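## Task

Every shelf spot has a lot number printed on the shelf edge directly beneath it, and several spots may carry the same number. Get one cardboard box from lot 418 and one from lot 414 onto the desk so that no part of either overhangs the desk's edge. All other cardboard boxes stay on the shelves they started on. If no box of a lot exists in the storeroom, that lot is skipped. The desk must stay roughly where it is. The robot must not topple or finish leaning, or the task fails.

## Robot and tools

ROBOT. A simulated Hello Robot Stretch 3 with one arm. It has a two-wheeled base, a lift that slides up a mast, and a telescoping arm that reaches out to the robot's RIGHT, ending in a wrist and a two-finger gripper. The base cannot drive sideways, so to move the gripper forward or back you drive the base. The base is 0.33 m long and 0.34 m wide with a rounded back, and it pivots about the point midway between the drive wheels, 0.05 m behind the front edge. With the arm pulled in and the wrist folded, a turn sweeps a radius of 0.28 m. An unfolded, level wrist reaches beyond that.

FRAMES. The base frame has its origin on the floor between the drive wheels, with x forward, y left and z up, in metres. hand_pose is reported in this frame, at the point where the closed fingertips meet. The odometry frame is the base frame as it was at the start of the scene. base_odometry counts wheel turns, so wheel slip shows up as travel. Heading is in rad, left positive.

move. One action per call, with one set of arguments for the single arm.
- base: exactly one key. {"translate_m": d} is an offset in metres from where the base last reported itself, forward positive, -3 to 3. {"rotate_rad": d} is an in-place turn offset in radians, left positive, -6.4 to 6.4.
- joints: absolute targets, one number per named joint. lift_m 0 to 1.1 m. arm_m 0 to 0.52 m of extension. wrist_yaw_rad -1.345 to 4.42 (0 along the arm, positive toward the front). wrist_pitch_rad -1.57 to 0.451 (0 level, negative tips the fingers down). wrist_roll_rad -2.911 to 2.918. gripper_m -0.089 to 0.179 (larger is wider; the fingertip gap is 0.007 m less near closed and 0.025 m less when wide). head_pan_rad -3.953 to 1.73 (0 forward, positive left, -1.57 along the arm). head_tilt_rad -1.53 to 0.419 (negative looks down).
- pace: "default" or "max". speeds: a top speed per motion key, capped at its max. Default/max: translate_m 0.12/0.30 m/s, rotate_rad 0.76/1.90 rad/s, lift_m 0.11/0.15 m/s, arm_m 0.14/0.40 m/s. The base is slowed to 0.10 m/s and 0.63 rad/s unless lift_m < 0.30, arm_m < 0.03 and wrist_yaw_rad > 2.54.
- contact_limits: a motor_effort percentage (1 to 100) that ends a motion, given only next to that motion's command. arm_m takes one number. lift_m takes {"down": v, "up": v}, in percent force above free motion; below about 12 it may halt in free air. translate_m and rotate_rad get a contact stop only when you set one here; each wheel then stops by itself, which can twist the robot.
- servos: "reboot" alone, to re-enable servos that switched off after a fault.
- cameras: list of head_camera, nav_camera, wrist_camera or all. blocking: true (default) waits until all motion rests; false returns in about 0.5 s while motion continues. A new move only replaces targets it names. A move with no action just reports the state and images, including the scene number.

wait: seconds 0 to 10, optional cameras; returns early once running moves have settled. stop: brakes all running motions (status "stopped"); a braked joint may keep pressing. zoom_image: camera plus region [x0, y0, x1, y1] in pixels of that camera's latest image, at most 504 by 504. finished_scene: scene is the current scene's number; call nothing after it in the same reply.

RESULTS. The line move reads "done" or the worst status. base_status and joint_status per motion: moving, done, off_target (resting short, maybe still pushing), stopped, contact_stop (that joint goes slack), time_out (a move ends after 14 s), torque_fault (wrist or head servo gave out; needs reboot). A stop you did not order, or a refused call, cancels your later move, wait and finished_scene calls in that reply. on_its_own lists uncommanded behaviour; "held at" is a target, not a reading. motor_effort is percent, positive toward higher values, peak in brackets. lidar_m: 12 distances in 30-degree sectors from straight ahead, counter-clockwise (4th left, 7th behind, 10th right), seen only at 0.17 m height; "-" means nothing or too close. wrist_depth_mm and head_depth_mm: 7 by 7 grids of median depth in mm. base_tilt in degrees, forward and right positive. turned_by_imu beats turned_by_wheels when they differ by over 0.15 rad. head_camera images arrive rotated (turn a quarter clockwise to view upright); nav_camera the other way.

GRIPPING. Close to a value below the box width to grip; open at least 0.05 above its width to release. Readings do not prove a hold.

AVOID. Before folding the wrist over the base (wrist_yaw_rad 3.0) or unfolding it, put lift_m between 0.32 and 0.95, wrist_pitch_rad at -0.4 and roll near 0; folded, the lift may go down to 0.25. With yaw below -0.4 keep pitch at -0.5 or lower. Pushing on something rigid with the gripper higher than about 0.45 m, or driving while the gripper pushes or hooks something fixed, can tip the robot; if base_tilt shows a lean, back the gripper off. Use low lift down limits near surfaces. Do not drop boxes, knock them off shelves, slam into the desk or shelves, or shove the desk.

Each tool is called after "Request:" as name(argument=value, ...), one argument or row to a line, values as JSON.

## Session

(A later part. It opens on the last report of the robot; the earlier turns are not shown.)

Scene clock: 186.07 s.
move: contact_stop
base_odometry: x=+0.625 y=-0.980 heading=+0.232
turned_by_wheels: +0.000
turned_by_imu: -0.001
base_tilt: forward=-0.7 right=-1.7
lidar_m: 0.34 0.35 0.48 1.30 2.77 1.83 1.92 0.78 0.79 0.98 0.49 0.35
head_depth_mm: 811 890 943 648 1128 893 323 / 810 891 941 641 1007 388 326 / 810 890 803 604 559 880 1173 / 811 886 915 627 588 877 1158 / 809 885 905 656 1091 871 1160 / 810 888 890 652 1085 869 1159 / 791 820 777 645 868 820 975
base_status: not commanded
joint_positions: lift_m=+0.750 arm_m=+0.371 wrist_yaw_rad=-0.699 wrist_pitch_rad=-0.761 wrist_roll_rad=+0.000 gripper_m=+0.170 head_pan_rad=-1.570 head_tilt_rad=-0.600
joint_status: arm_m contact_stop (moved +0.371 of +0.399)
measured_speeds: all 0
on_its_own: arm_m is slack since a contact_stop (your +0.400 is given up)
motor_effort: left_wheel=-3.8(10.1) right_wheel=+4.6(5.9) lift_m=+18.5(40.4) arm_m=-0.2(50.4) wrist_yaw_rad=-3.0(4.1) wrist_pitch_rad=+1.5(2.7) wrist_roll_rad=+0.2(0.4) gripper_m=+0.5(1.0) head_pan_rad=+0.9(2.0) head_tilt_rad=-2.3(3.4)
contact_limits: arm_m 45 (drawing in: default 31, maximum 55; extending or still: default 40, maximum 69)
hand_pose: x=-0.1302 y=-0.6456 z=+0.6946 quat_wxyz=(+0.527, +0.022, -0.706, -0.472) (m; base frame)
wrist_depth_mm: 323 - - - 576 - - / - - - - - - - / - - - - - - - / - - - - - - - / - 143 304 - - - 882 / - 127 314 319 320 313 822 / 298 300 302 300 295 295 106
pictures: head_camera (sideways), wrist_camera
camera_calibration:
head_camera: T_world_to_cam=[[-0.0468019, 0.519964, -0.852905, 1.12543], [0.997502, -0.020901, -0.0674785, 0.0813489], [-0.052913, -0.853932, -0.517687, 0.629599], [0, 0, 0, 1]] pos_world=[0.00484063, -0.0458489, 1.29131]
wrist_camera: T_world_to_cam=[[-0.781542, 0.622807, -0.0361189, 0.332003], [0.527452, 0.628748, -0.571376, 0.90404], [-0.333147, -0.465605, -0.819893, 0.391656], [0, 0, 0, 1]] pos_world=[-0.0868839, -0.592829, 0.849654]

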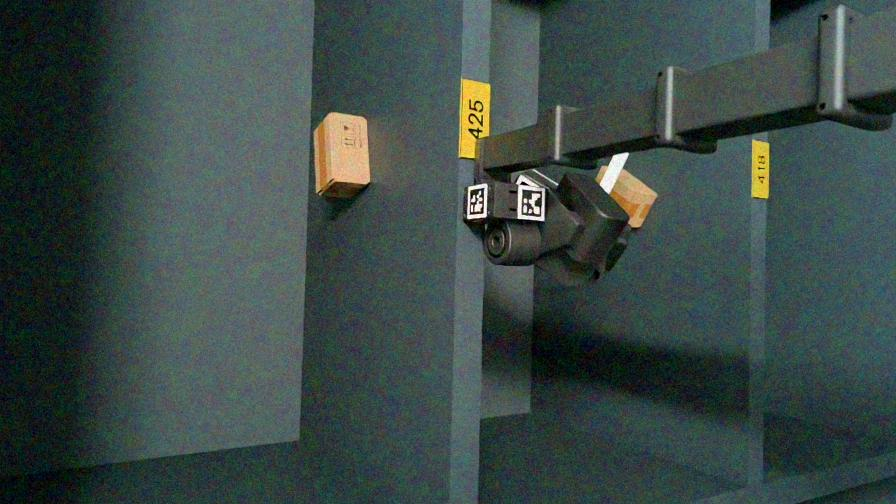

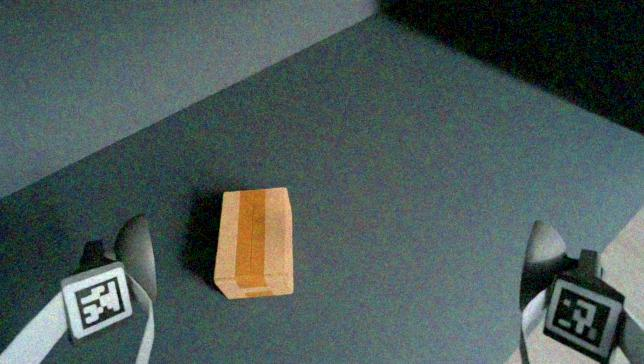

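Request:
move(
  joints={"arm_m":0.25},
)

Request:
move(
  joints={"lift_m":0.68},
  base={"translate_m":0.016},
)

Request:
move(
  joints={"arm_m":0.464},
  contact_limits={"arm_m":35},
  cameras=["head_camera","wrist_camera"],
)

Scene clock: 206.13 s.
move: done
base_odometry: x=+0.625 y=-0.980 heading=+0.232
turned_by_wheels: +0.000
turned_by_imu: -0.007
base_tilt: forward=-0.3 right=-1.2
lidar_m: 0.34 0.35 0.48 1.27 2.00 1.83 1.92 0.77 0.79 0.98 0.49 0.35
head_depth_mm: 803 884 931 634 1116 888 331 / 799 878 915 626 1104 392 331 / 798 876 781 622 478 468 1166 / 798 876 881 644 1045 483 1154 / 796 877 872 643 1080 864 1152 / 799 875 859 635 1072 859 1147 / 776 826 779 629 871 829 983
base_status: not commanded
joint_positions: lift_m=+0.750 arm_m=+0.250 wrist_yaw_rad=-0.699 wrist_pitch_rad=-0.761 wrist_roll_rad=+0.000 gripper_m=+0.170 head_pan_rad=-1.570 head_tilt_rad=-0.600
joint_status: all done
measured_speeds: all 0
motor_effort: left_wheel=-2.1(4.5) right_wheel=+2.2(5.4) lift_m=+25.5(30.5) arm_m=-11.0(14.9) wrist_yaw_rad=-0.8(3.4) wrist_pitch_rad=+1.6(1.7) wrist_roll_rad=+0.1(0.3) gripper_m=+0.5(1.1) head_pan_rad=+0.3(1.3) head_tilt_rad=-3.4(3.5)
hand_pose: x=-0.1302 y=-0.5242 z=+0.6945 quat_wxyz=(+0.527, +0.022, -0.706, -0.472) (m; base frame)
wrist_depth_mm: - - - - - - - / - - - - - - - / - - 362 - - - - / - 337 341 - - 635 - / - 143 - - 355 810 900 / 116 140 321 316 816 818 842 / 289 289 294 302 764 773 106
pictures: none

Scene clock: 207.60 s.
move: done
base_odometry: x=+0.641 y=-0.977 heading=+0.232
turned_by_wheels: +0.000
turned_by_imu: +0.000
base_tilt: forward=-0.3 right=-1.2
lidar_m: 0.32 0.34 0.45 1.21 2.81 1.85 1.94 0.78 0.81 0.98 0.46 0.34
head_depth_mm: 801 879 925 636 1110 888 1180 / 799 878 853 628 1104 821 376 / 800 882 834 623 1102 489 1138 / 797 879 885 646 1087 508 1131 / 795 878 873 643 1078 865 1149 / 796 874 861 636 1060 864 1122 / 766 776 744 627 821 813 943
base_status: done
joint_positions: lift_m=+0.680 arm_m=+0.250 wrist_yaw_rad=-0.699 wrist_pitch_rad=-0.761 wrist_roll_rad=+0.000 gripper_m=+0.170 head_pan_rad=-1.570 head_tilt_rad=-0.600
joint_status: all done
measured_speeds: all 0
motor_effort: left_wheel=+3.1(9.5) right_wheel=+4.8(10.0) lift_m=+23.2(25.6) arm_m=-4.6(11.4) wrist_yaw_rad=-1.9(2.9) wrist_pitch_rad=+1.6(1.7) wrist_roll_rad=+0.0(0.3) gripper_m=+0.3(1.0) head_pan_rad=+0.1(1.0) head_tilt_rad=-2.1(3.3)
hand_pose: x=-0.1302 y=-0.5242 z=+0.6245 quat_wxyz=(+0.527, +0.022, -0.706, -0.472) (m; base frame)
wrist_depth_mm: - - - - - - - / - 306 311 - - - - / - 292 307 324 320 325 981 / 306 305 300 298 294 638 910 / 276 274 272 271 278 786 842 / 117 140 247 250 744 761 750 / 223 226 232 262 714 695 106
pictures: none

Scene clock: 210.40 s.
move: done
base_odometry: x=+0.641 y=-0.977 heading=+0.232
turned_by_wheels: +0.000
turned_by_imu: +0.000
base_tilt: forward=-0.3 right=-1.2
lidar_m: 0.32 0.33 0.46 1.21 2.81 1.84 1.94 0.78 0.81 0.98 0.47 0.34
head_depth_mm: 802 880 924 636 1117 885 1170 / 799 878 853 628 1101 489 385 / 800 879 838 620 650 826 1159 / 796 877 887 646 705 873 1156 / 798 874 871 641 1078 863 1158 / 794 872 858 635 1059 861 1124 / 765 777 743 630 823 809 946
base_status: not commanded
joint_positions: lift_m=+0.680 arm_m=+0.464 wrist_yaw_rad=-0.699 wrist_pitch_rad=-0.761 wrist_roll_rad=+0.000 gripper_m=+0.170 head_pan_rad=-1.570 head_tilt_rad=-0.600
joint_status: all done
measured_speeds: all 0
motor_effort: left_wheel=+3.5(4.1) right_wheel=+5.0(5.4) lift_m=+31.0(31.2) arm_m=+12.7(14.7) wrist_yaw_rad=-1.5(3.0) wrist_pitch_rad=+1.6(1.7) wrist_roll_rad=+0.1(0.3) gripper_m=+0.4(1.3) head_pan_rad=+0.0(1.2) head_tilt_rad=-3.4(3.8)
contact_limits: arm_m 35 (drawing in: default 31, maximum 55; extending or still: default 40, maximum 69)
hand_pose: x=-0.1302 y=-0.7382 z=+0.6245 quat_wxyz=(+0.527, +0.022, -0.706, -0.472) (m; base frame)
wrist_depth_mm: 249 284 323 - - - - / 272 309 368 - - - - / 296 327 320 325 320 319 319 / 301 302 299 296 293 291 289 / 275 273 272 214 266 265 262 / 117 140 248 194 243 237 239 / 116 225 227 182 220 220 106
pictures: head_camera (sideways), wrist_camera
camera_calibration:
head_camera: T_world_to_cam=[[-0.0468019, 0.519964, -0.852905, 1.12543], [0.997502, -0.020901, -0.0674785, 0.0813489], [-0.052913, -0.853932, -0.517687, 0.629599], [0, 0, 0, 1]] pos_world=[0.00484063, -0.0458489, 1.29131]
wrist_camera: T_world_to_cam=[[-0.781548, 0.622802, -0.0360676, 0.387103], [0.52756, 0.628959, -0.571043, 0.92216], [-0.332962, -0.465325, -0.820127, 0.291539], [0, 0, 0, 1]] pos_world=[-0.0868842, -0.68543, 0.779655]

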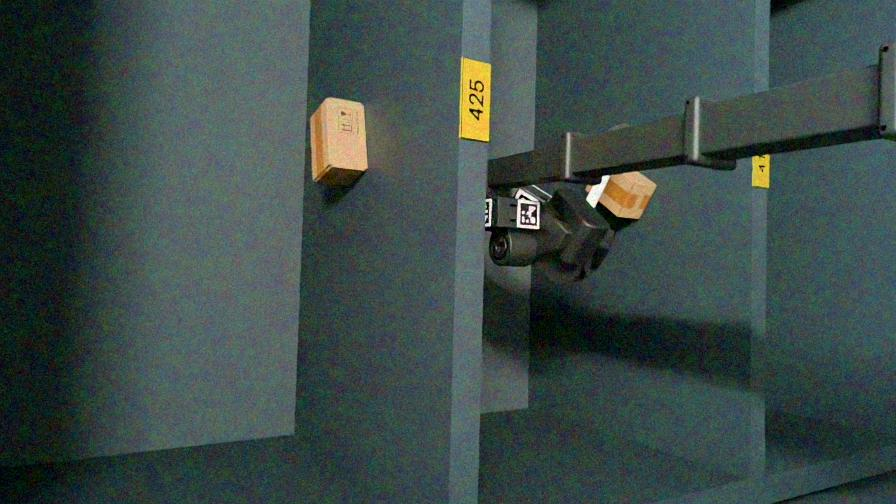

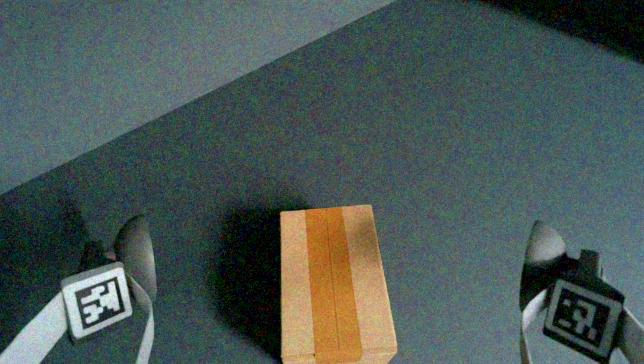

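Request:
move(
  joints={"lift_m":0.606},
  contact_limits={"lift_m":{"down":16}},
)

Request:
move(
  joints={"gripper_m":0.02},
  cameras=["wrist_camera"],
)

Scene clock: 217.90 s.
move: done
base_odometry: x=+0.641 y=-0.977 heading=+0.232
turned_by_wheels: +0.000
turned_by_imu: +0.000
base_tilt: forward=-0.4 right=-1.3
lidar_m: 0.32 0.33 0.45 1.21 2.81 1.85 1.94 0.78 0.81 0.98 0.47 0.34
head_depth_mm: 800 879 924 634 1114 886 1172 / 801 880 853 628 1103 877 488 / 800 877 834 622 739 814 1111 / 796 875 888 645 729 849 1157 / 798 874 873 641 1082 863 1152 / 795 876 857 635 1054 861 1122 / 765 776 743 628 820 810 944
base_status: not commanded
joint_positions: lift_m=+0.606 arm_m=+0.464 wrist_yaw_rad=-0.699 wrist_pitch_rad=-0.761 wrist_roll_rad=+0.000 gripper_m=+0.170 head_pan_rad=-1.570 head_tilt_rad=-0.600
joint_status: all done
measured_speeds: all 0
motor_effort: left_wheel=+3.3(3.9) right_wheel=+4.6(5.2) lift_m=+24.2(26.4) arm_m=+5.6(8.0) wrist_yaw_rad=-1.0(2.5) wrist_pitch_rad=+1.5(1.7) wrist_roll_rad=+0.1(0.3) gripper_m=+0.6(1.1) head_pan_rad=-0.3(0.8) head_tilt_rad=-3.5(4.3)
contact_limits: arm_m 35 (drawing in: default 31, maximum 55; extending or still: default 40, maximum 69); lift_m down 16 (down: maximum 72; up: maximum 65)
hand_pose: x=-0.1302 y=-0.7382 z=+0.5505 quat_wxyz=(+0.527, +0.022, -0.706, -0.472) (m; base frame)
wrist_depth_mm: 250 283 305 302 297 292 290 / 262 268 266 262 260 253 253 / 238 236 234 231 228 225 224 / 212 211 208 146 204 202 201 / 192 189 185 132 182 184 183 / 117 141 170 121 124 167 164 / 116 157 157 134 153 153 106
pictures: none

Scene clock: 219.93 s.
move: done
base_odometry: x=+0.641 y=-0.977 heading=+0.232
turned_by_wheels: +0.000
turned_by_imu: +0.000
base_tilt: forward=-0.3 right=-1.3
lidar_m: 0.32 0.34 0.46 1.21 2.81 1.84 1.94 0.79 0.81 0.98 0.47 0.34
head_depth_mm: 801 883 927 634 1109 885 1173 / 802 882 852 628 1102 883 486 / 796 880 837 622 738 817 1113 / 796 877 887 647 727 849 1158 / 796 876 872 643 1079 863 1152 / 796 869 859 634 1056 860 1121 / 763 778 743 629 820 810 944
base_status: not commanded
joint_positions: lift_m=+0.606 arm_m=+0.464 wrist_yaw_rad=-0.699 wrist_pitch_rad=-0.753 wrist_roll_rad=+0.000 gripper_m=+0.021 head_pan_rad=-1.570 head_tilt_rad=-0.600
joint_status: all done
measured_speeds: all 0
motor_effort: left_wheel=+3.3(3.9) right_wheel=+4.8(5.5) lift_m=+26.3(27.1) arm_m=+2.0(5.4) wrist_yaw_rad=-1.8(3.1) wrist_pitch_rad=+0.1(1.7) wrist_roll_rad=+0.1(0.3) gripper_m=-23.0(94.1) head_pan_rad=-0.9(1.1) head_tilt_rad=-3.1(4.4)
contact_limits: arm_m 35 (drawing in: default 31, maximum 55; extending or still: default 40, maximum 69); lift_m down 16 (down: maximum 72; up: maximum 65)
hand_pose: x=-0.1312 y=-0.7394 z=+0.5519 quat_wxyz=(+0.529, +0.020, -0.706, -0.470) (m; base frame)
wrist_depth_mm: 249 281 308 307 305 300 295 / 264 273 271 265 263 259 256 / 242 241 237 236 232 230 228 / 216 214 207 148 207 206 204 / 194 193 152 134 145 186 185 / 178 176 127 124 126 170 170 / 165 156 155 139 155 153 156
pictures: wrist_camera
camera_calibration:
wrist_camera: T_world_to_cam=[[-0.781724, 0.622592, -0.0358712, 0.384196], [0.524601, 0.625405, -0.577635, 0.882605], [-0.337197, -0.470369, -0.815507, 0.224212], [0, 0, 0, 1]] pos_world=[-0.0870767, -0.685721, 0.706452]

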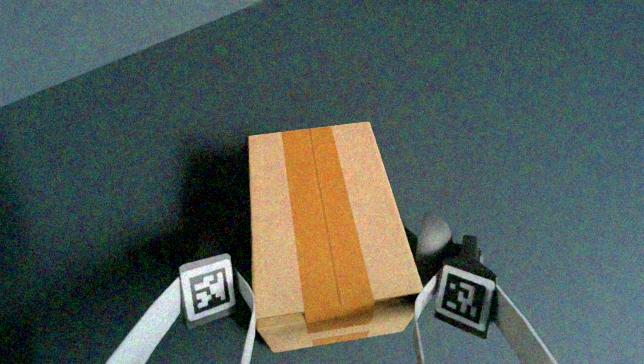

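Request:
move(
  joints={"lift_m":0.66},
  speeds={"lift_m":0.06},
)

Request:
move(
  joints={"arm_m":0.0},
  cameras=["wrist_camera"],
)

Scene clock: 226.97 s.
move: done
base_odometry: x=+0.641 y=-0.977 heading=+0.232
turned_by_wheels: +0.000
turned_by_imu: +0.000
base_tilt: forward=-0.4 right=-1.2
lidar_m: 0.32 0.34 0.46 1.21 2.81 1.84 1.94 0.78 0.81 0.98 0.47 0.34
head_depth_mm: 804 882 927 634 1116 886 1172 / 799 877 854 629 1107 822 401 / 799 879 837 621 680 825 1142 / 797 875 883 645 702 871 1153 / 797 873 872 643 1077 865 1148 / 798 874 862 635 1061 860 1122 / 766 781 744 627 820 811 946
base_status: not commanded
joint_positions: lift_m=+0.660 arm_m=+0.464 wrist_yaw_rad=-0.699 wrist_pitch_rad=-0.764 wrist_roll_rad=+0.000 gripper_m=+0.024 head_pan_rad=-1.570 head_tilt_rad=-0.600
joint_status: all done
measured_speeds: all 0
motor_effort: left_wheel=+3.7(3.8) right_wheel=+4.5(5.4) lift_m=+29.1(33.8) arm_m=-5.2(5.6) wrist_yaw_rad=-1.8(3.6) wrist_pitch_rad=+2.1(2.2) wrist_roll_rad=+0.0(0.3) gripper_m=-10.0(10.4) head_pan_rad=-1.2(1.6) head_tilt_rad=-3.4(4.3)
contact_limits: arm_m 35 (drawing in: default 31, maximum 55; extending or still: default 40, maximum 69)
hand_pose: x=-0.1299 y=-0.7377 z=+0.6041 quat_wxyz=(+0.526, +0.023, -0.706, -0.473) (m; base frame)
wrist_depth_mm: 250 286 324 - - - - / 271 311 336 324 327 323 323 / 297 308 306 303 300 298 292 / 278 277 274 270 267 267 263 / 252 251 158 164 160 241 240 / 229 229 130 128 126 221 220 / 212 206 129 121 131 122 203
pictures: none

Scene clock: 231.57 s.
move: done
base_odometry: x=+0.641 y=-0.977 heading=+0.232
turned_by_wheels: +0.000
turned_by_imu: +0.000
base_tilt: forward=-0.3 right=-1.2
lidar_m: 0.32 0.33 0.46 1.21 2.81 1.85 1.94 0.78 0.81 0.98 0.47 0.34
head_depth_mm: 801 881 929 634 1111 886 1175 / 799 876 849 628 1101 881 1164 / 799 879 838 623 1098 877 1165 / 797 878 886 647 1091 869 1156 / 798 874 875 642 1079 863 1152 / 798 876 860 635 1054 858 1122 / 765 779 745 629 824 812 944
base_status: not commanded
joint_positions: lift_m=+0.660 arm_m=+0.001 wrist_yaw_rad=-0.699 wrist_pitch_rad=-0.764 wrist_roll_rad=+0.000 gripper_m=+0.024 head_pan_rad=-1.570 head_tilt_rad=-0.600
joint_status: all done
measured_speeds: all 0
motor_effort: left_wheel=+3.2(4.3) right_wheel=+4.2(5.4) lift_m=+26.6(29.3) arm_m=-12.6(14.8) wrist_yaw_rad=-1.0(2.7) wrist_pitch_rad=+2.2(2.3) wrist_roll_rad=-0.1(0.4) gripper_m=-10.2(10.5) head_pan_rad=-0.9(2.1) head_tilt_rad=-3.7(4.9)
hand_pose: x=-0.1298 y=-0.2742 z=+0.6040 quat_wxyz=(+0.526, +0.024, -0.706, -0.473) (m; base frame)
wrist_depth_mm: - - - - - - - / - - - - 722 - - / 320 330 - - 877 - 975 / - - - - 889 893 881 / - - 155 164 160 808 808 / - - 130 128 127 744 741 / - 687 124 121 128 123 684
pictures: wrist_camera
camera_calibration:
wrist_camera: T_world_to_cam=[[-0.781429, 0.622941, -0.036233, 0.0979432], [0.528865, 0.630365, -0.568279, 0.617267], [-0.331164, -0.463232, -0.822038, 0.492589], [0, 0, 0, 1]] pos_world=[-0.0867875, -0.221933, 0.759256]

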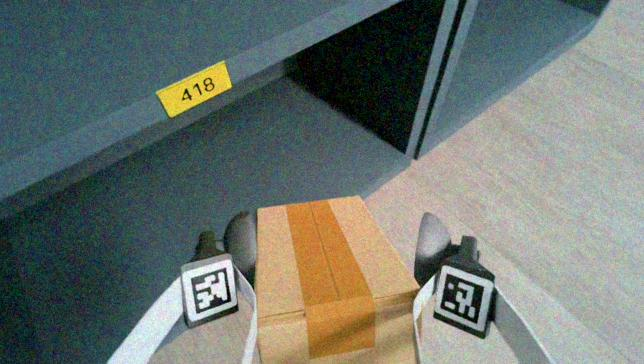

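Request:
move(
  base={"rotate_rad":-1.196},
  joints={"head_pan_rad":-1.57,"head_tilt_rad":-0.4},
)

Request:
move(
  base={"translate_m":-1.3},
  joints={"lift_m":1.03},
)

Request:
move(
  base={"rotate_rad":-0.375},
  cameras=["head_camera","nav_camera"],
)

Scene clock: 275.80 s.
move: done
base_odometry: x=+0.641 y=-0.977 heading=-0.964
turned_by_wheels: -1.196
turned_by_imu: -1.176
base_tilt: forward=-0.3 right=-1.2
lidar_m: 0.55 0.35 0.32 0.33 0.40 0.82 2.76 1.85 1.94 1.60 0.78 0.98
head_depth_mm: 1577 1665 1761 1871 2003 1807 1434 / 1658 1753 1840 1966 2079 1787 1423 / 1715 1823 1911 2057 2183 1792 1408 / 1364 1460 1545 1697 1830 1785 1408 / 1422 1508 1582 1730 1508 1651 1402 / 1436 1535 1589 1172 1390 1170 1287 / 713 718 753 790 835 887 964
base_status: done
joint_positions: lift_m=+0.660 arm_m=+0.001 wrist_yaw_rad=-0.699 wrist_pitch_rad=-0.765 wrist_roll_rad=+0.000 gripper_m=+0.024 head_pan_rad=-1.570 head_tilt_rad=-0.400
joint_status: all done
measured_speeds: all 0
motor_effort: left_wheel=+8.8(11.6) right_wheel=-10.0(13.4) lift_m=+31.1(32.2) arm_m=-11.2(13.4) wrist_yaw_rad=-2.1(3.1) wrist_pitch_rad=+2.1(2.3) wrist_roll_rad=+0.0(0.4) gripper_m=-9.9(10.5) head_pan_rad=-2.2(4.8) head_tilt_rad=+4.5(6.1)
hand_pose: x=-0.1298 y=-0.2742 z=+0.6039 quat_wxyz=(+0.526, +0.024, -0.706, -0.473) (m; base frame)
wrist_depth_mm: - - - - - - - / - - - - - - - / - - - - - - 961 / 921 930 944 912 895 906 879 / 848 854 157 164 160 817 818 / 758 769 130 128 126 735 747 / 698 692 124 121 128 123 688
pictures: none

Scene clock: 289.93 s.
move: done
base_odometry: x=-0.101 y=+0.091 heading=-0.964
turned_by_wheels: +0.000
turned_by_imu: -0.001
base_tilt: forward=-0.2 right=-1.2
lidar_m: 1.34 0.87 0.80 0.80 0.99 2.54 2.52 1.14 0.90 1.05 1.83 1.73
head_depth_mm: 1212 1275 1354 1424 - - - / 1249 1324 1408 1474 1233 - - / 1296 1373 1459 1546 1641 - - / 1330 1417 1518 1607 1746 1762 1493 / 1380 1471 1580 1695 1829 1748 1398 / 1440 1539 1644 1771 1926 1742 1389 / 1497 1609 1725 1865 2032 1754 1380
base_status: done
joint_positions: lift_m=+1.030 arm_m=+0.001 wrist_yaw_rad=-0.699 wrist_pitch_rad=-0.765 wrist_roll_rad=+0.000 gripper_m=+0.024 head_pan_rad=-1.570 head_tilt_rad=-0.400
joint_status: all done
measured_speeds: all 0
motor_effort: left_wheel=-6.0(9.6) right_wheel=-5.9(15.1) lift_m=+30.6(34.7) arm_m=+5.0(11.7) wrist_yaw_rad=-1.5(3.4) wrist_pitch_rad=+2.3(2.4) wrist_roll_rad=+0.3(0.4) gripper_m=-10.1(10.5) head_pan_rad=-3.0(3.9) head_tilt_rad=+3.4(5.3)
hand_pose: x=-0.1297 y=-0.2742 z=+0.9739 quat_wxyz=(+0.526, +0.024, -0.706, -0.473) (m; base frame)
wrist_depth_mm: - - - - - - - / - - - - - - - / - - - - - - - / - - - - - - - / - - 158 164 160 - - / - - 130 128 126 - - / - - 119 121 128 123 -
pictures: none

Scene clock: 291.63 s.
move: done
base_odometry: x=-0.101 y=+0.091 heading=-1.338
turned_by_wheels: -0.375
turned_by_imu: -0.369
base_tilt: forward=-0.4 right=-1.2
lidar_m: 1.73 1.12 0.82 0.80 0.83 1.13 2.54 1.50 0.90 1.04 1.54 2.01
head_depth_mm: 1255 1325 1430 1506 - - - / 1252 1333 1422 1493 1242 - - / 1260 1334 1420 1505 1231 - - / 1258 1331 1419 1499 1146 902 1494 / 1248 1327 1418 1504 1081 895 1353 / 1250 1329 1427 1505 1073 894 1385 / 1246 1332 1420 1518 1628 1672 1392
base_status: done
joint_positions: lift_m=+1.030 arm_m=+0.001 wrist_yaw_rad=-0.699 wrist_pitch_rad=-0.765 wrist_roll_rad=+0.000 gripper_m=+0.024 head_pan_rad=-1.570 head_tilt_rad=-0.400
joint_status: not commanded
measured_speeds: all 0
motor_effort: left_wheel=+7.6(12.0) right_wheel=-9.6(13.5) lift_m=+31.1(31.2) arm_m=+6.5(6.9) wrist_yaw_rad=-1.6(2.8) wrist_pitch_rad=+2.2(2.4) wrist_roll_rad=+0.0(0.3) gripper_m=-9.7(10.4) head_pan_rad=-2.5(3.7) head_tilt_rad=+3.3(3.8)
hand_pose: x=-0.1297 y=-0.2742 z=+0.9739 quat_wxyz=(+0.526, +0.024, -0.706, -0.473) (m; base frame)
wrist_depth_mm: - - - - - - - / - - - - - - - / - - - - - - - / - - - - - - - / - - 158 164 160 - - / - - 130 128 126 - - / - - 123 121 128 123 -
pictures: head_camera (sideways), nav_camera (sideways)
camera_calibration:
head_camera: T_world_to_cam=[[-0.0465452, 0.340114, -0.939232, 1.23809], [0.997503, -0.0341727, -0.0618075, 0.0739762], [-0.0531177, -0.939763, -0.337674, 0.395441], [0, 0, 0, 1]] pos_world=[0.00484083, -0.0469449, 1.30096]
nav_camera: T_world_to_cam=[[0.0173015, -0.364859, 0.930902, -1.16857], [-0.999792, -0.0163662, 0.0121673, 0.0404733], [0.010796, -0.930919, -0.365066, 0.428309], [0, 0, 0, 1]] pos_world=[0.0560588, -0.0269779, 1.24369]

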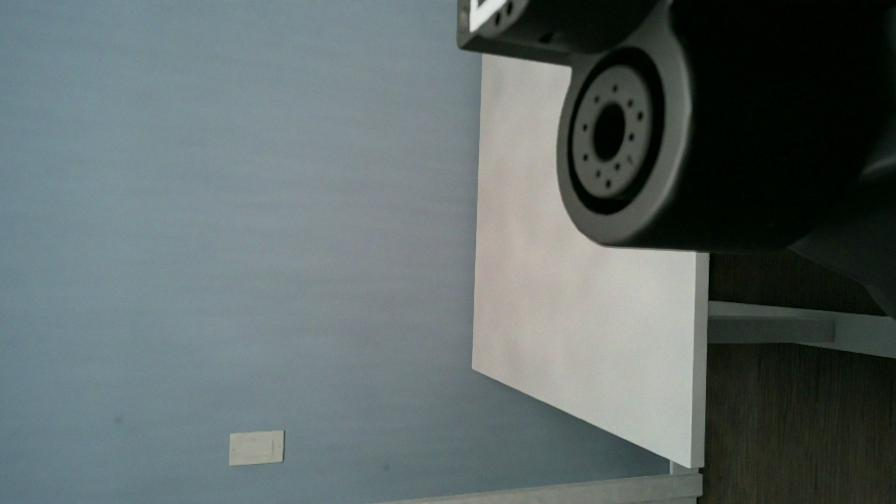

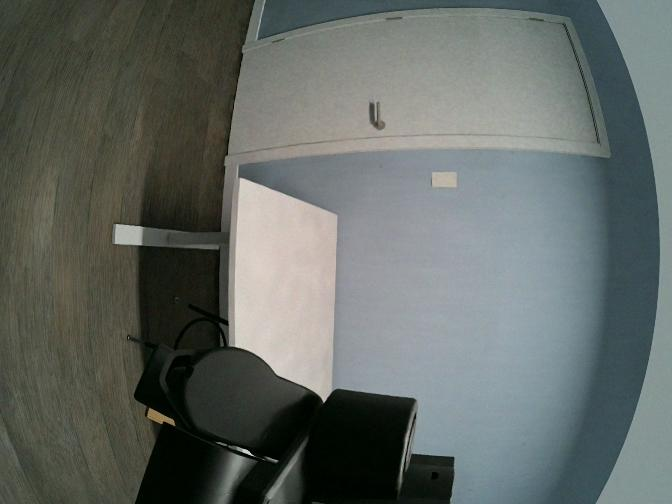

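Request:
move(
  base={"rotate_rad":-1.57},
)

Request:
move(
  base={"translate_m":0.2},
)

Request:
move(
  base={"rotate_rad":1.57},
)

Request:
move(
  joints={"arm_m":0.42,"head_tilt_rad":-0.6},
  contact_limits={"arm_m":40},
)

Request:
move(
  joints={"lift_m":0.83},
  contact_limits={"lift_m":{"down":14}},
  cameras=["head_camera","wrist_camera"],
)

Scene clock: 315.73 s.
move: done
base_odometry: x=-0.101 y=+0.091 heading=-2.908
turned_by_wheels: -1.570
turned_by_imu: -1.544
base_tilt: forward=-0.2 right=-1.1
lidar_m: 1.05 1.55 2.02 1.73 1.11 0.82 0.80 0.83 1.15 2.54 1.51 0.90
head_depth_mm: 2137 2277 2437 2563 - - - / 2164 2308 2436 2620 2712 - - / 2145 2287 2450 2613 2716 - - / 2167 2281 2471 2643 2546 1829 1493 / 2167 2288 2431 2627 2390 1759 1388 / 2154 2299 2456 2639 2367 1764 1395 / 2167 2299 2460 2614 2373 1745 1393
base_status: done
joint_positions: lift_m=+1.030 arm_m=+0.001 wrist_yaw_rad=-0.699 wrist_pitch_rad=-0.765 wrist_roll_rad=+0.000 gripper_m=+0.024 head_pan_rad=-1.570 head_tilt_rad=-0.400
joint_status: not commanded
measured_speeds: all 0
motor_effort: left_wheel=+7.8(12.1) right_wheel=-10.0(13.5) lift_m=+29.0(30.7) arm_m=+1.4(9.2) wrist_yaw_rad=-2.0(2.9) wrist_pitch_rad=+2.4(2.4) wrist_roll_rad=+0.2(0.3) gripper_m=-10.0(10.4) head_pan_rad=-2.4(3.2) head_tilt_rad=+2.8(3.5)
hand_pose: x=-0.1297 y=-0.2742 z=+0.9739 quat_wxyz=(+0.526, +0.024, -0.706, -0.473) (m; base frame)
wrist_depth_mm: - - - - - 740 - / - - - - - 856 - / - - - - - - - / - - - - - - - / - - 157 164 160 - - / - - 130 128 127 - - / - - 124 121 128 123 -
pictures: none

Scene clock: 318.87 s.
move: done
base_odometry: x=-0.296 y=+0.045 heading=-2.908
turned_by_wheels: +0.000
turned_by_imu: -0.001
base_tilt: forward=-0.3 right=-1.3
lidar_m: 0.85 1.34 1.83 1.73 1.39 1.03 0.99 1.04 1.44 2.55 1.38 0.72
head_depth_mm: 2144 2304 2436 2557 - - - / 2149 2314 2422 2623 2718 - - / 2143 2289 2446 2652 2713 - - / 2161 2282 2462 2616 2547 1841 1496 / 2138 2305 2466 2646 2366 1762 1399 / 2159 2316 2459 2621 2356 1746 1395 / 2164 2338 2461 2638 2358 1744 1381
base_status: done
joint_positions: lift_m=+1.030 arm_m=+0.001 wrist_yaw_rad=-0.699 wrist_pitch_rad=-0.765 wrist_roll_rad=+0.000 gripper_m=+0.024 head_pan_rad=-1.570 head_tilt_rad=-0.400
joint_status: not commanded
measured_speeds: all 0
motor_effort: left_wheel=+6.4(12.4) right_wheel=+2.6(7.7) lift_m=+29.9(30.0) arm_m=-10.1(10.1) wrist_yaw_rad=-0.9(3.0) wrist_pitch_rad=+2.3(2.4) wrist_roll_rad=-0.2(0.3) gripper_m=-9.4(10.4) head_pan_rad=-2.5(3.1) head_tilt_rad=+2.3(3.4)
hand_pose: x=-0.1297 y=-0.2742 z=+0.9739 quat_wxyz=(+0.526, +0.024, -0.706, -0.473) (m; base frame)
wrist_depth_mm: - - - - - - - / - - - - - - - / - - - - - - - / - - - - - - - / - - 158 164 160 - - / - - 130 128 126 - - / - - 124 121 128 123 -
pictures: none

Scene clock: 322.47 s.
move: done
base_odometry: x=-0.296 y=+0.045 heading=-1.338
turned_by_wheels: +1.570
turned_by_imu: +1.544
base_tilt: forward=-0.3 right=-1.2
lidar_m: 1.72 1.41 1.03 0.99 1.03 1.42 2.55 1.38 0.72 0.85 1.34 1.81
head_depth_mm: 1085 1152 1233 1314 - - - / 1084 1154 1235 1328 1239 - - / 1083 1151 1225 1326 1235 - - / 1080 1151 1231 1324 1149 827 672 / 1082 1150 1229 1317 1080 796 669 / 1082 1147 1234 1313 1074 789 687 / 1083 1145 1230 1315 1419 851 686
base_status: done
joint_positions: lift_m=+1.030 arm_m=+0.001 wrist_yaw_rad=-0.699 wrist_pitch_rad=-0.765 wrist_roll_rad=+0.000 gripper_m=+0.024 head_pan_rad=-1.570 head_tilt_rad=-0.400
joint_status: not commanded
measured_speeds: all 0
motor_effort: left_wheel=-8.4(12.7) right_wheel=+9.2(13.2) lift_m=+29.0(30.2) arm_m=-12.7(13.7) wrist_yaw_rad=-1.0(2.6) wrist_pitch_rad=+2.3(2.5) wrist_roll_rad=+0.3(0.3) gripper_m=-9.8(10.6) head_pan_rad=-2.5(2.8) head_tilt_rad=+1.6(3.0)
hand_pose: x=-0.1297 y=-0.2742 z=+0.9739 quat_wxyz=(+0.526, +0.024, -0.706, -0.473) (m; base frame)
wrist_depth_mm: - - - - - - - / - - - - - - - / - - - - - - - / - - - - - - - / - - 155 164 160 - - / - - 130 128 126 - - / - - 119 121 128 123 -
pictures: none

Scene clock: 326.73 s.
move: done
base_odometry: x=-0.296 y=+0.045 heading=-1.338
turned_by_wheels: +0.000
turned_by_imu: +0.000
base_tilt: forward=-0.3 right=-1.2
lidar_m: 1.72 1.41 1.03 0.99 1.03 1.41 2.55 1.39 0.72 0.85 1.34 1.82
head_depth_mm: 1061 1130 1337 1141 841 1023 1220 / 1056 429 1293 1066 832 1122 1211 / 1061 456 551 1016 831 1362 1240 / 1057 1119 538 1099 821 1347 1223 / 1062 1164 1292 1087 816 1269 1198 / 1060 1162 1292 1133 807 1378 1215 / 1059 1169 1293 1445 1547 1373 1214
base_status: not commanded
joint_positions: lift_m=+1.030 arm_m=+0.420 wrist_yaw_rad=-0.699 wrist_pitch_rad=-0.765 wrist_roll_rad=+0.000 gripper_m=+0.024 head_pan_rad=-1.570 head_tilt_rad=-0.600
joint_status: all done
measured_speeds: all 0
motor_effort: left_wheel=-8.6(9.1) right_wheel=+8.7(10.1) lift_m=+28.7(29.6) arm_m=+13.0(15.5) wrist_yaw_rad=-0.7(3.0) wrist_pitch_rad=+2.2(2.4) wrist_roll_rad=+0.0(0.3) gripper_m=-9.8(10.4) head_pan_rad=-1.8(2.8) head_tilt_rad=-4.9(7.9)
contact_limits: arm_m 40 (drawing in: default 31, maximum 55; extending or still: default 40, maximum 69)
hand_pose: x=-0.1297 y=-0.6936 z=+0.9739 quat_wxyz=(+0.526, +0.024, -0.706, -0.473) (m; base frame)
wrist_depth_mm: - - - - - - - / - - - - - - - / - - - - - - - / - - - - - - - / - - 154 164 152 - - / - - 131 128 127 - - / - - 118 121 125 110 -
pictures: none

Scene clock: 329.40 s.
move: done
base_odometry: x=-0.296 y=+0.045 heading=-1.338
turned_by_wheels: +0.000
turned_by_imu: +0.000
base_tilt: forward=-0.3 right=-1.1
lidar_m: 1.72 1.41 1.03 0.99 1.03 1.42 2.55 1.38 0.72 0.85 1.34 1.81
head_depth_mm: 1057 1162 1296 1134 814 304 - / 1059 1156 1289 982 373 707 1208 / 1062 1167 1293 568 782 1354 1233 / 1059 1163 1292 585 793 1354 1227 / 1052 1159 1288 1091 818 1264 1200 / 1056 1166 1300 1130 812 1377 1216 / 1060 1160 1290 1454 1555 1380 1208
base_status: not commanded
joint_positions: lift_m=+0.830 arm_m=+0.420 wrist_yaw_rad=-0.699 wrist_pitch_rad=-0.765 wrist_roll_rad=+0.000 gripper_m=+0.024 head_pan_rad=-1.570 head_tilt_rad=-0.600
joint_status: all done
measured_speeds: all 0
motor_effort: left_wheel=-7.9(8.9) right_wheel=+8.3(9.9) lift_m=+23.1(28.2) arm_m=+7.3(12.9) wrist_yaw_rad=-2.3(3.1) wrist_pitch_rad=+2.2(2.4) wrist_roll_rad=+0.2(0.3) gripper_m=-9.6(10.4) head_pan_rad=-1.3(2.4) head_tilt_rad=-4.9(5.6)
contact_limits: arm_m 40 (drawing in: default 31, maximum 55; extending or still: default 40, maximum 69); lift_m down 14 (down: maximum 72; up: maximum 65)
hand_pose: x=-0.1297 y=-0.6936 z=+0.7739 quat_wxyz=(+0.526, +0.024, -0.706, -0.473) (m; base frame)
wrist_depth_mm: - - - - - - - / - - - - - - - / - - - - - - - / - - - 188 - - - / - - 154 157 153 - - / - - 129 127 127 - - / - - 119 123 127 110 -
pictures: head_camera (sideways), wrist_camera
camera_calibration:
head_camera: T_world_to_cam=[[-0.0466892, 0.520161, -0.852791, 1.12529], [0.997496, -0.0211159, -0.0674913, 0.0813558], [-0.0531138, -0.853807, -0.517873, 0.629846], [0, 0, 0, 1]] pos_world=[0.0048404, -0.0458481, 1.29131]
wrist_camera: T_world_to_cam=[[-0.781426, 0.622947, -0.0362019, 0.36534], [0.529067, 0.630668, -0.567755, 0.977975], [-0.33085, -0.462812, -0.822401, 0.438691], [0, 0, 0, 1]] pos_world=[-0.086788, -0.641334, 0.929256]

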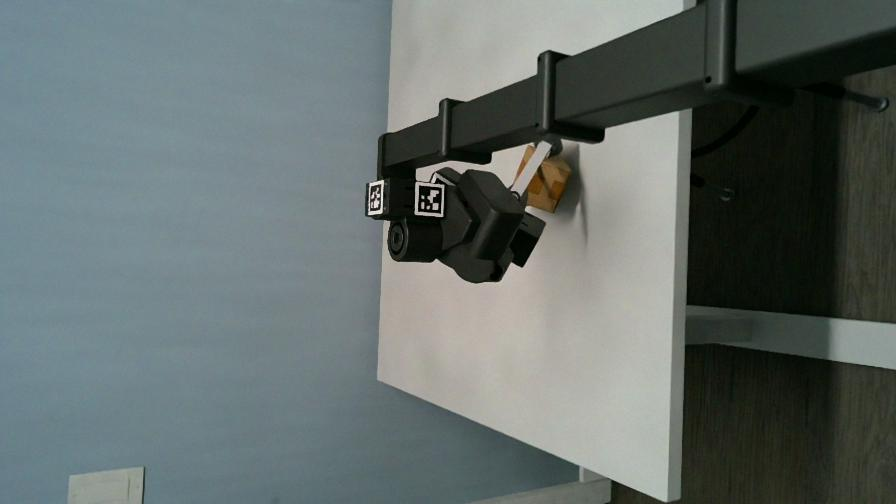

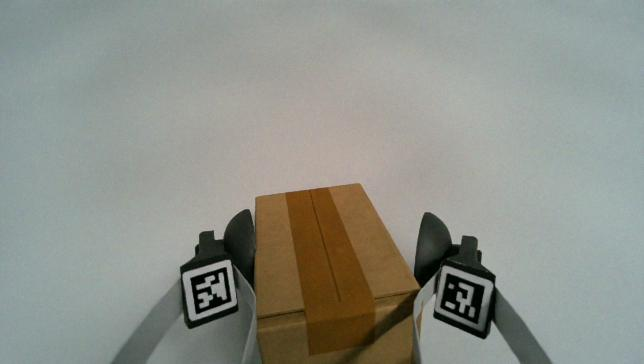

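Well over the desk. Lower slowly to contact.

Request:
move(
  joints={"lift_m":0.74},
  contact_limits={"lift_m":{"down":13}},
  speeds={"lift_m":0.03},
  cameras=["wrist_camera"],
)

Scene clock: 340.40 s.
move: contact_stop
base_odometry: x=-0.296 y=+0.045 heading=-1.338
turned_by_wheels: +0.001
turned_by_imu: +0.007
base_tilt: forward=-0.2 right=-1.3
lidar_m: 1.72 1.40 1.03 0.99 1.03 1.43 2.54 1.38 0.72 0.85 1.34 1.82
head_depth_mm: 1058 1163 1292 1131 841 711 294 / 1063 1166 1294 1123 434 363 1160 / 1062 1162 1291 601 772 1352 1239 / 1063 1165 1291 1047 747 1361 1230 / 1059 1162 1290 1088 818 1306 1198 / 1060 1162 1298 1137 813 1374 1213 / 1061 1166 1291 1456 1567 1367 1215
base_status: not commanded
joint_positions: lift_m=+0.780 arm_m=+0.420 wrist_yaw_rad=-0.707 wrist_pitch_rad=-0.692 wrist_roll_rad=-0.003 gripper_m=+0.024 head_pan_rad=-1.570 head_tilt_rad=-0.600
joint_status: lift_m contact_stop (moved -0.050 of -0.090)
measured_speeds: translate_m=+0.000 rotate_rad=+0.000 lift_m=+0.003 arm_m=+0.000 wrist_yaw_rad=+0.000 wrist_pitch_rad=-0.024 wrist_roll_rad=+0.000 head_pan_rad=+0.000 head_tilt_rad=+0.000
on_its_own: lift_m is slack since a contact_stop (your +0.740 is given up); wrist_pitch_rad is at rest, and its effort (-10.8) is outside its rest range (-8 to +12)
motor_effort: left_wheel=+1.9(8.0) right_wheel=-3.0(8.9) lift_m=+23.7(25.3) arm_m=-2.5(3.2) wrist_yaw_rad=+6.0(6.9) wrist_pitch_rad=-10.8(13.7) wrist_roll_rad=+0.8(1.6) gripper_m=-9.5(10.4) head_pan_rad=-1.9(2.0) head_tilt_rad=-3.1(4.7)
contact_limits: arm_m 40 (drawing in: default 31, maximum 55; extending or still: default 40, maximum 69); lift_m down 13 (down: maximum 72; up: maximum 65)
hand_pose: x=-0.1397 y=-0.7031 z=+0.7371 quat_wxyz=(+0.542, -0.004, -0.706, -0.456) (m; base frame)
wrist_depth_mm: - - - - - - - / - - - - - - - / - - - 166 - - - / - - - 151 - - - / - - 141 133 136 - - / - - 129 124 128 - - / - 101 - 142 - 111 -
pictures: wrist_camera
camera_calibration:
wrist_camera: T_world_to_cam=[[-0.778853, 0.626375, -0.0322929, 0.361987], [0.504273, 0.59475, -0.626084, 0.982647], [-0.372957, -0.503912, -0.779087, 0.334006], [0, 0, 0, 1]] pos_world=[-0.0890181, -0.642859, 0.887129]

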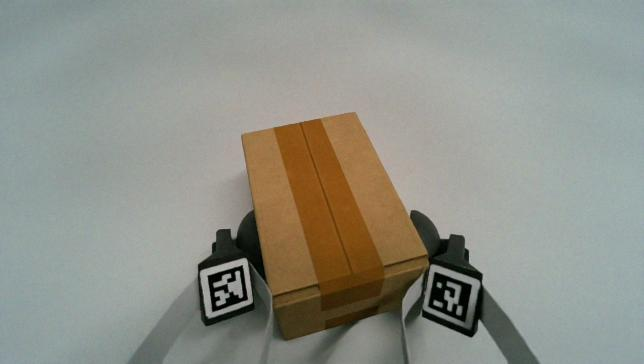

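Request:
move(
  joints={"lift_m":0.784},
)

Request:
move(
  joints={"gripper_m":0.15},
)

Request:
move(
  joints={"lift_m":0.95},
  cameras=["wrist_camera"],
)

Request:
move(
  joints={"arm_m":0.0,"wrist_pitch_rad":-0.4},
  pace="max",
)

Request:
move(
  joints={"wrist_yaw_rad":3.0,"head_pan_rad":0,"head_tilt_rad":-0.4},
  cameras=["nav_camera"],
)

Scene clock: 357.20 s.
move: done
base_odometry: x=-0.296 y=+0.045 heading=-1.338
turned_by_wheels: +0.000
turned_by_imu: +0.000
base_tilt: forward=-0.3 right=-1.2
lidar_m: 1.72 1.40 1.03 0.99 1.03 1.43 2.55 1.38 0.72 0.85 1.34 1.82
head_depth_mm: 1059 1161 1293 1127 841 710 294 / 1059 1164 1298 1120 428 360 1157 / 1059 1166 1287 596 771 1361 1234 / 1059 1162 1287 959 767 1358 1224 / 1061 1161 1300 1091 816 1309 1194 / 1060 1162 1296 1135 810 1374 1209 / 1060 1162 1296 1457 1560 1367 1216
base_status: not commanded
joint_positions: lift_m=+0.784 arm_m=+0.420 wrist_yaw_rad=-0.707 wrist_pitch_rad=-0.703 wrist_roll_rad=-0.001 gripper_m=+0.024 head_pan_rad=-1.570 head_tilt_rad=-0.600
joint_status: all done
measured_speeds: all 0
on_its_own: wrist_pitch_rad is at rest, and its effort (-8.9) is outside its rest range (-8 to +12)
motor_effort: left_wheel=+1.1(1.3) right_wheel=-1.8(3.2) lift_m=+28.1(30.6) arm_m=-11.7(12.6) wrist_yaw_rad=+5.7(6.7) wrist_pitch_rad=-8.9(10.0) wrist_roll_rad=+0.4(0.4) gripper_m=-9.8(10.2) head_pan_rad=-1.4(1.5) head_tilt_rad=-2.7(3.6)
contact_limits: arm_m 40 (drawing in: default 31, maximum 55; extending or still: default 40, maximum 69)
hand_pose: x=-0.1384 y=-0.7016 z=+0.7386 quat_wxyz=(+0.539, -0.001, -0.707, -0.459) (m; base frame)
wrist_depth_mm: - - - - - - - / - - - - - - - / - - - 167 - - - / - - - 150 - - - / - - 141 133 136 - - / - - 129 125 128 - - / - 94 - 144 - 110 -
pictures: none

Scene clock: 359.00 s.
move: done
base_odometry: x=-0.296 y=+0.045 heading=-1.338
turned_by_wheels: +0.000
turned_by_imu: +0.000
base_tilt: forward=-0.4 right=-1.3
lidar_m: 1.72 1.39 1.03 0.99 1.03 1.42 2.55 1.38 0.72 0.85 1.34 1.82
head_depth_mm: 1061 1162 1285 1133 840 710 294 / 1058 1164 1295 1114 428 360 1158 / 1057 1162 1293 596 750 1362 1229 / 1059 1158 1291 997 765 1353 1227 / 1059 1162 1295 1090 816 1308 1197 / 1064 1168 1298 1131 812 1381 1212 / 1059 1174 1292 1454 1561 1372 1211
base_status: not commanded
joint_positions: lift_m=+0.784 arm_m=+0.420 wrist_yaw_rad=-0.704 wrist_pitch_rad=-0.735 wrist_roll_rad=+0.003 gripper_m=+0.150 head_pan_rad=-1.570 head_tilt_rad=-0.600
joint_status: all done
measured_speeds: all 0
motor_effort: left_wheel=-5.7(6.4) right_wheel=+5.1(6.5) lift_m=+23.2(28.4) arm_m=-0.9(13.7) wrist_yaw_rad=+2.9(17.8) wrist_pitch_rad=-3.1(9.1) wrist_roll_rad=-1.3(1.4) gripper_m=+1.9(88.0) head_pan_rad=-0.7(1.4) head_tilt_rad=-2.6(3.5)
contact_limits: arm_m 40 (drawing in: default 31, maximum 55; extending or still: default 40, maximum 69)
hand_pose: x=-0.1341 y=-0.6973 z=+0.7329 quat_wxyz=(+0.531, +0.011, -0.708, -0.467) (m; base frame)
wrist_depth_mm: - - - - - - - / - - - - - - - / - - - 160 - - - / - - - 142 141 - - / - 145 - 128 130 - - / - 124 - 125 142 121 - / - 119 - - - - -
pictures: none

Scene clock: 361.33 s.
move: done
base_odometry: x=-0.296 y=+0.045 heading=-1.338
turned_by_wheels: +0.000
turned_by_imu: +0.000
base_tilt: forward=-0.2 right=-1.2
lidar_m: 1.72 1.40 1.03 0.99 1.03 1.42 2.54 1.38 0.72 0.85 1.34 1.82
head_depth_mm: 1055 1161 1256 - 812 1031 1220 / 1058 1165 418 976 835 1125 1215 / 1058 1146 505 1015 816 1361 1233 / 1062 1164 519 1003 822 1357 1221 / 1060 1166 1294 1086 818 1300 1200 / 1063 1169 1292 1135 810 1371 1211 / 1063 1162 1291 1456 1555 1372 1217
base_status: not commanded
joint_positions: lift_m=+0.950 arm_m=+0.420 wrist_yaw_rad=-0.703 wrist_pitch_rad=-0.758 wrist_roll_rad=+0.003 gripper_m=+0.150 head_pan_rad=-1.570 head_tilt_rad=-0.600
joint_status: all done
measured_speeds: all 0
motor_effort: left_wheel=-5.4(6.2) right_wheel=+6.2(6.9) lift_m=+29.6(34.0) arm_m=+12.3(13.8) wrist_yaw_rad=+2.1(3.4) wrist_pitch_rad=+0.9(3.1) wrist_roll_rad=-1.0(1.4) gripper_m=+0.7(2.1) head_pan_rad=-0.4(1.6) head_tilt_rad=-1.4(3.4)
contact_limits: arm_m 40 (drawing in: default 31, maximum 55; extending or still: default 40, maximum 69)
hand_pose: x=-0.1311 y=-0.6942 z=+0.8951 quat_wxyz=(+0.526, +0.019, -0.707, -0.472) (m; base frame)
wrist_depth_mm: - - - - - - - / - - - - - - - / - - - - - - - / - - - - - - - / - 146 - 300 - 141 - / - 126 - 279 - 124 - / - 119 - 262 - - 111
pictures: wrist_camera
camera_calibration:
wrist_camera: T_world_to_cam=[[-0.777492, 0.627715, -0.0384714, 0.374898], [0.531525, 0.623191, -0.573685, 1.04833], [-0.336136, -0.466484, -0.818172, 0.530595], [0, 0, 0, 1]] pos_world=[-0.0873842, -0.641127, 1.04995]

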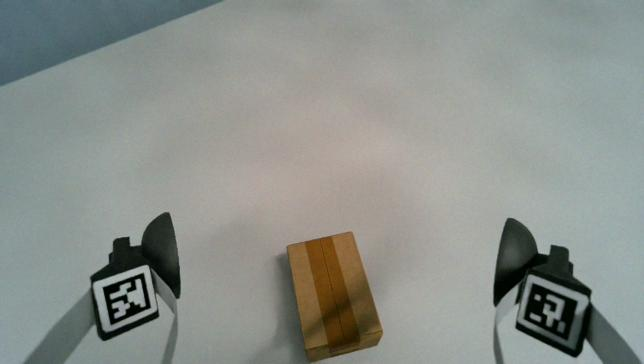

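Scene clock: 363.67 s.
move: done
base_odometry: x=-0.296 y=+0.045 heading=-1.338
turned_by_wheels: +0.000
turned_by_imu: +0.000
base_tilt: forward=-0.3 right=-1.3
lidar_m: 1.72 1.40 1.03 0.99 1.03 1.43 2.55 1.38 0.72 0.85 1.34 1.82
head_depth_mm: 1058 1162 1289 1136 906 - - / 1060 1164 1288 1122 866 - - / 1063 1167 1292 1115 817 - - / 1061 1162 1292 1097 825 722 - / 1057 1163 1297 1092 819 1304 1215 / 1063 1164 1290 1132 812 1383 1205 / 1059 1167 1299 1453 1569 1364 1216
base_status: not commanded
joint_positions: lift_m=+0.950 arm_m=+0.001 wrist_yaw_rad=-0.702 wrist_pitch_rad=-0.420 wrist_roll_rad=+0.003 gripper_m=+0.150 head_pan_rad=-1.570 head_tilt_rad=-0.600
joint_status: all done
measured_speeds: all 0
motor_effort: left_wheel=-5.3(6.1) right_wheel=+5.7(6.4) lift_m=+23.8(29.8) arm_m=-12.8(14.6) wrist_yaw_rad=+1.5(3.3) wrist_pitch_rad=+3.1(5.7) wrist_roll_rad=-1.3(1.3) gripper_m=+1.0(1.1) head_pan_rad=-1.1(1.3) head_tilt_rad=-2.1(3.0)
hand_pose: x=-0.1663 y=-0.3166 z=+0.9623 quat_wxyz=(+0.598, -0.100, -0.701, -0.376) (m; base frame)
wrist_depth_mm: - - - - - - - / - - - - - - - / - - - - - - - / - 521 - - - - - / - 148 - - - - - / - 125 - - - 124 - / - 119 - - - - 114
pictures: none

Scene clock: 366.53 s.
move: done
base_odometry: x=-0.296 y=+0.045 heading=-1.338
turned_by_wheels: +0.000
turned_by_imu: +0.000
base_tilt: forward=-0.3 right=-1.3
lidar_m: 1.72 1.39 1.03 0.99 1.03 1.42 2.55 1.38 0.72 0.85 1.34 1.83
head_depth_mm: 1829 1916 2029 2147 2138 1810 1421 / 1833 1929 2058 2172 2302 1796 1409 / 1820 1953 2038 2177 2277 1787 1406 / 1742 1904 1791 1922 2173 1773 1410 / 1845 1951 2049 2159 2230 1766 1397 / 1827 1936 2054 2156 2218 1760 1386 / 1843 1951 2033 2161 2206 1750 1384
base_status: not commanded
joint_positions: lift_m=+0.950 arm_m=+0.001 wrist_yaw_rad=+2.997 wrist_pitch_rad=-0.420 wrist_roll_rad=+0.003 gripper_m=+0.150 head_pan_rad=+0.003 head_tilt_rad=-0.400
joint_status: all done
measured_speeds: all 0
motor_effort: left_wheel=-5.8(6.2) right_wheel=+5.5(6.7) lift_m=+23.4(23.9) arm_m=-12.2(13.6) wrist_yaw_rad=+2.4(5.1) wrist_pitch_rad=+3.2(3.3) wrist_roll_rad=-1.1(1.3) gripper_m=+0.4(1.1) head_pan_rad=-3.3(5.3) head_tilt_rad=+4.2(7.6)
hand_pose: x=+0.0111 y=+0.0763 z=+0.9623 quat_wxyz=(+0.197, +0.701, +0.097, +0.678) (m; base frame)
wrist_depth_mm: - 137 - - - - - / - 148 - - - - - / - 162 - - - - - / - 183 - - - - - / - 158 215 - - - - / - 126 243 - - 124 - / - - 279 - - - 114
pictures: nav_camera (sideways)
camera_calibration:
nav_camera: T_world_to_cam=[[0.364731, 0.0181768, 0.930935, -1.17073], [0.0187272, -0.99975, 0.0121833, 0.0341894], [0.930924, 0.0129902, -0.364981, 0.422569], [0, 0, 0, 1]] pos_world=[0.0329834, 0.0499717, 1.24369]

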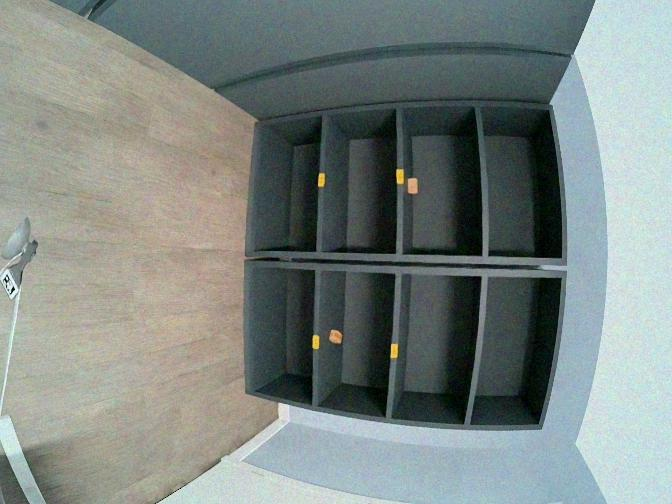

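Request:
move(
  base={"translate_m":-2.0},
  joints={"lift_m":0.4},
  speeds={"translate_m":0.3,"lift_m":0.15},
)

Request:
move(
  joints={"lift_m":0.29,"head_pan_rad":-0.3},
  base={"rotate_rad":1.58},
  pace="max",
  cameras=["nav_camera"],
)

Scene clock: 399.60 s.
move: time_out
base_odometry: x=-0.617 y=+1.400 heading=-1.338
turned_by_wheels: +0.000
turned_by_imu: -0.001
base_tilt: forward=-0.1 right=-1.2
lidar_m: 3.08 1.42 1.04 1.01 1.64 1.21 1.17 1.21 1.32 0.89 0.86 1.08
head_depth_mm: 3015 3166 3387 3077 2334 1762 1429 / 2946 3152 3348 3256 2449 1793 1413 / 2965 3187 3299 3267 2423 1775 1406 / 2942 3159 3360 3212 2394 1773 1397 / 3010 3167 3384 3486 2386 1761 1399 / 2986 3175 3330 3409 2361 1750 1394 / 2966 2781 2893 2981 2324 1746 1391
base_status: translate_m time_out (by the wheels' count: -1.3933 of -2.0000)
joint_positions: lift_m=+0.400 arm_m=+0.001 wrist_yaw_rad=+2.997 wrist_pitch_rad=-0.419 wrist_roll_rad=+0.003 gripper_m=+0.150 head_pan_rad=+0.000 head_tilt_rad=-0.400
joint_status: all done
measured_speeds: all 0
motor_effort: left_wheel=-1.4(12.2) right_wheel=-0.5(12.1) lift_m=+24.7(25.9) arm_m=-0.7(11.2) wrist_yaw_rad=+2.7(4.2) wrist_pitch_rad=+3.0(3.2) wrist_roll_rad=-1.0(1.4) gripper_m=+0.9(1.4) head_pan_rad=-2.7(3.6) head_tilt_rad=+2.2(4.8)
hand_pose: x=+0.0111 y=+0.0764 z=+0.4124 quat_wxyz=(+0.197, +0.701, +0.097, +0.678) (m; base frame)
wrist_depth_mm: - 137 - - - - - / - 148 - - - - - / - 162 - - - - - / 943 183 851 898 897 903 884 / 777 154 215 756 746 740 734 / 663 125 241 638 633 124 614 / 542 543 280 563 553 531 114
pictures: none

not run: a stop that you did not command came earlier in this reply.

Request:
move(
  joints={"lift_m":0.29},
)

Request:
move(
  base={"translate_m":-0.62},
  pace="max",
)

Request:
move(
  joints={"head_pan_rad":-0.3},
  base={"rotate_rad":1.58},
  pace="max",
  cameras=["nav_camera"],
)

Scene clock: 408.67 s.
move: done
base_odometry: x=-0.617 y=+1.400 heading=-1.338
turned_by_wheels: +0.000
turned_by_imu: +0.000
base_tilt: forward=-0.3 right=-1.1
lidar_m: 3.08 1.41 1.04 1.01 1.65 1.21 1.17 1.21 1.33 0.89 0.86 1.08
head_depth_mm: 3036 3186 3307 3065 2348 1759 1434 / 2958 3132 3312 3255 2433 1799 1417 / 2961 3171 3347 3259 2398 1778 1408 / 2978 3189 3334 3225 2381 1781 1400 / 2975 3157 3396 3563 2383 1761 1406 / 2980 3184 3353 3407 2379 1751 1387 / 2958 2781 2925 2997 2336 1748 1383
base_status: not commanded
joint_positions: lift_m=+0.290 arm_m=+0.001 wrist_yaw_rad=+2.997 wrist_pitch_rad=-0.419 wrist_roll_rad=+0.003 gripper_m=+0.150 head_pan_rad=+0.000 head_tilt_rad=-0.400
joint_status: all done
measured_speeds: all 0
motor_effort: left_wheel=-1.3(1.9) right_wheel=-0.5(1.4) lift_m=+23.8(25.2) arm_m=+2.6(2.8) wrist_yaw_rad=+2.6(3.1) wrist_pitch_rad=+3.1(3.2) wrist_roll_rad=-1.0(1.3) gripper_m=+0.4(1.1) head_pan_rad=-2.3(3.0) head_tilt_rad=+1.6(3.0)
hand_pose: x=+0.0111 y=+0.0764 z=+0.3025 quat_wxyz=(+0.197, +0.701, +0.097, +0.678) (m; base frame)
wrist_depth_mm: - 137 - - - - - / - 148 - - - - - / 964 162 876 918 914 890 873 / 747 186 671 725 717 707 702 / 622 158 215 602 599 597 586 / 524 125 241 514 511 124 482 / 113 270 267 279 442 430 114
pictures: none

Scene clock: 412.07 s.
move: done
base_odometry: x=-0.760 y=+2.004 heading=-1.338
turned_by_wheels: +0.000
turned_by_imu: -0.001
base_tilt: forward=-0.3 right=-1.1
lidar_m: 3.67 1.43 1.11 2.11 0.78 0.57 0.55 0.58 0.79 1.27 1.20 1.18
head_depth_mm: 3454 3525 3489 1771 2214 1809 1424 / 3474 3750 - 3338 2378 1789 1422 / 3525 3726 - 3751 2459 1789 1413 / 3468 3680 3898 3771 2420 1763 1412 / 3462 3725 - 3742 2370 1765 1400 / 3515 3663 3817 3680 2355 1747 1389 / 3417 2952 2944 3016 2342 1737 1395
base_status: done
joint_positions: lift_m=+0.290 arm_m=+0.001 wrist_yaw_rad=+2.997 wrist_pitch_rad=-0.419 wrist_roll_rad=+0.003 gripper_m=+0.150 head_pan_rad=+0.000 head_tilt_rad=-0.400
joint_status: not commanded
measured_speeds: all 0
motor_effort: left_wheel=-4.1(15.8) right_wheel=-2.9(14.1) lift_m=+25.2(31.7) arm_m=+5.0(5.0) wrist_yaw_rad=+2.5(3.4) wrist_pitch_rad=+3.1(3.2) wrist_roll_rad=-1.0(1.4) gripper_m=+0.8(1.4) head_pan_rad=-2.7(2.8) head_tilt_rad=+1.1(2.3)
hand_pose: x=+0.0110 y=+0.0764 z=+0.3025 quat_wxyz=(+0.197, +0.701, +0.097, +0.678) (m; base frame)
wrist_depth_mm: - 137 - - - - - / - 147 - - - - - / 798 162 878 910 914 888 879 / 741 186 676 726 713 712 706 / 614 159 214 597 596 593 582 / 526 126 241 509 506 124 485 / 113 270 268 279 440 428 114
pictures: none

Scene clock: 414.20 s.
move: done
base_odometry: x=-0.760 y=+2.004 heading=+0.241
turned_by_wheels: +1.580
turned_by_imu: +1.548
base_tilt: forward=-0.2 right=-1.2
lidar_m: 2.17 0.79 0.57 0.55 0.57 0.78 1.27 1.21 1.19 3.67 1.44 1.11
head_depth_mm: 974 1048 1130 1232 1350 1488 1422 / 938 1014 1087 1173 1289 1407 1420 / 973 1004 1071 1146 1235 1344 1415 / 1274 1332 1380 1456 1520 1598 1405 / 2136 2246 2426 2569 2388 1752 1392 / 2050 2188 2321 2496 2371 1761 1394 / 1991 2121 2250 2410 2334 1745 1381
base_status: done
joint_positions: lift_m=+0.290 arm_m=+0.001 wrist_yaw_rad=+2.997 wrist_pitch_rad=-0.419 wrist_roll_rad=+0.003 gripper_m=+0.150 head_pan_rad=-0.304 head_tilt_rad=-0.400
joint_status: all done
measured_speeds: all 0
motor_effort: left_wheel=-6.4(15.0) right_wheel=+8.1(14.1) lift_m=+25.5(25.8) arm_m=-5.3(5.3) wrist_yaw_rad=+2.4(3.0) wrist_pitch_rad=+3.0(3.1) wrist_roll_rad=-0.9(1.3) gripper_m=+0.8(1.3) head_pan_rad=+3.5(4.7) head_tilt_rad=+0.8(2.1)
hand_pose: x=+0.0110 y=+0.0764 z=+0.3025 quat_wxyz=(+0.197, +0.701, +0.097, +0.678) (m; base frame)
wrist_depth_mm: 502 137 540 553 573 582 603 / 558 148 586 608 620 621 644 / 605 162 611 632 - - - / - 183 190 689 688 702 704 / 617 159 214 598 592 591 581 / 526 125 242 509 509 124 485 / 112 270 268 279 442 428 114
pictures: nav_camera (sideways)
camera_calibration:
nav_camera: T_world_to_cam=[[0.353187, -0.0927773, 0.930941, -1.17068], [-0.284018, -0.958741, 0.0122047, 0.0360182], [0.891399, -0.268714, -0.364965, 0.422757], [0, 0, 0, 1]] pos_world=[0.0468547, 0.03952, 1.24369]

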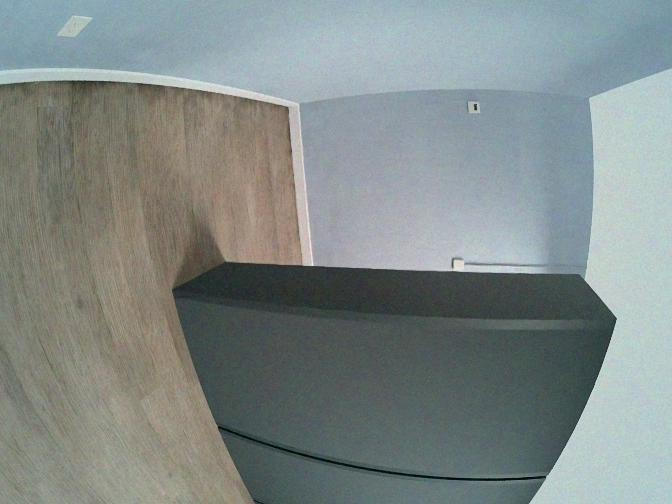

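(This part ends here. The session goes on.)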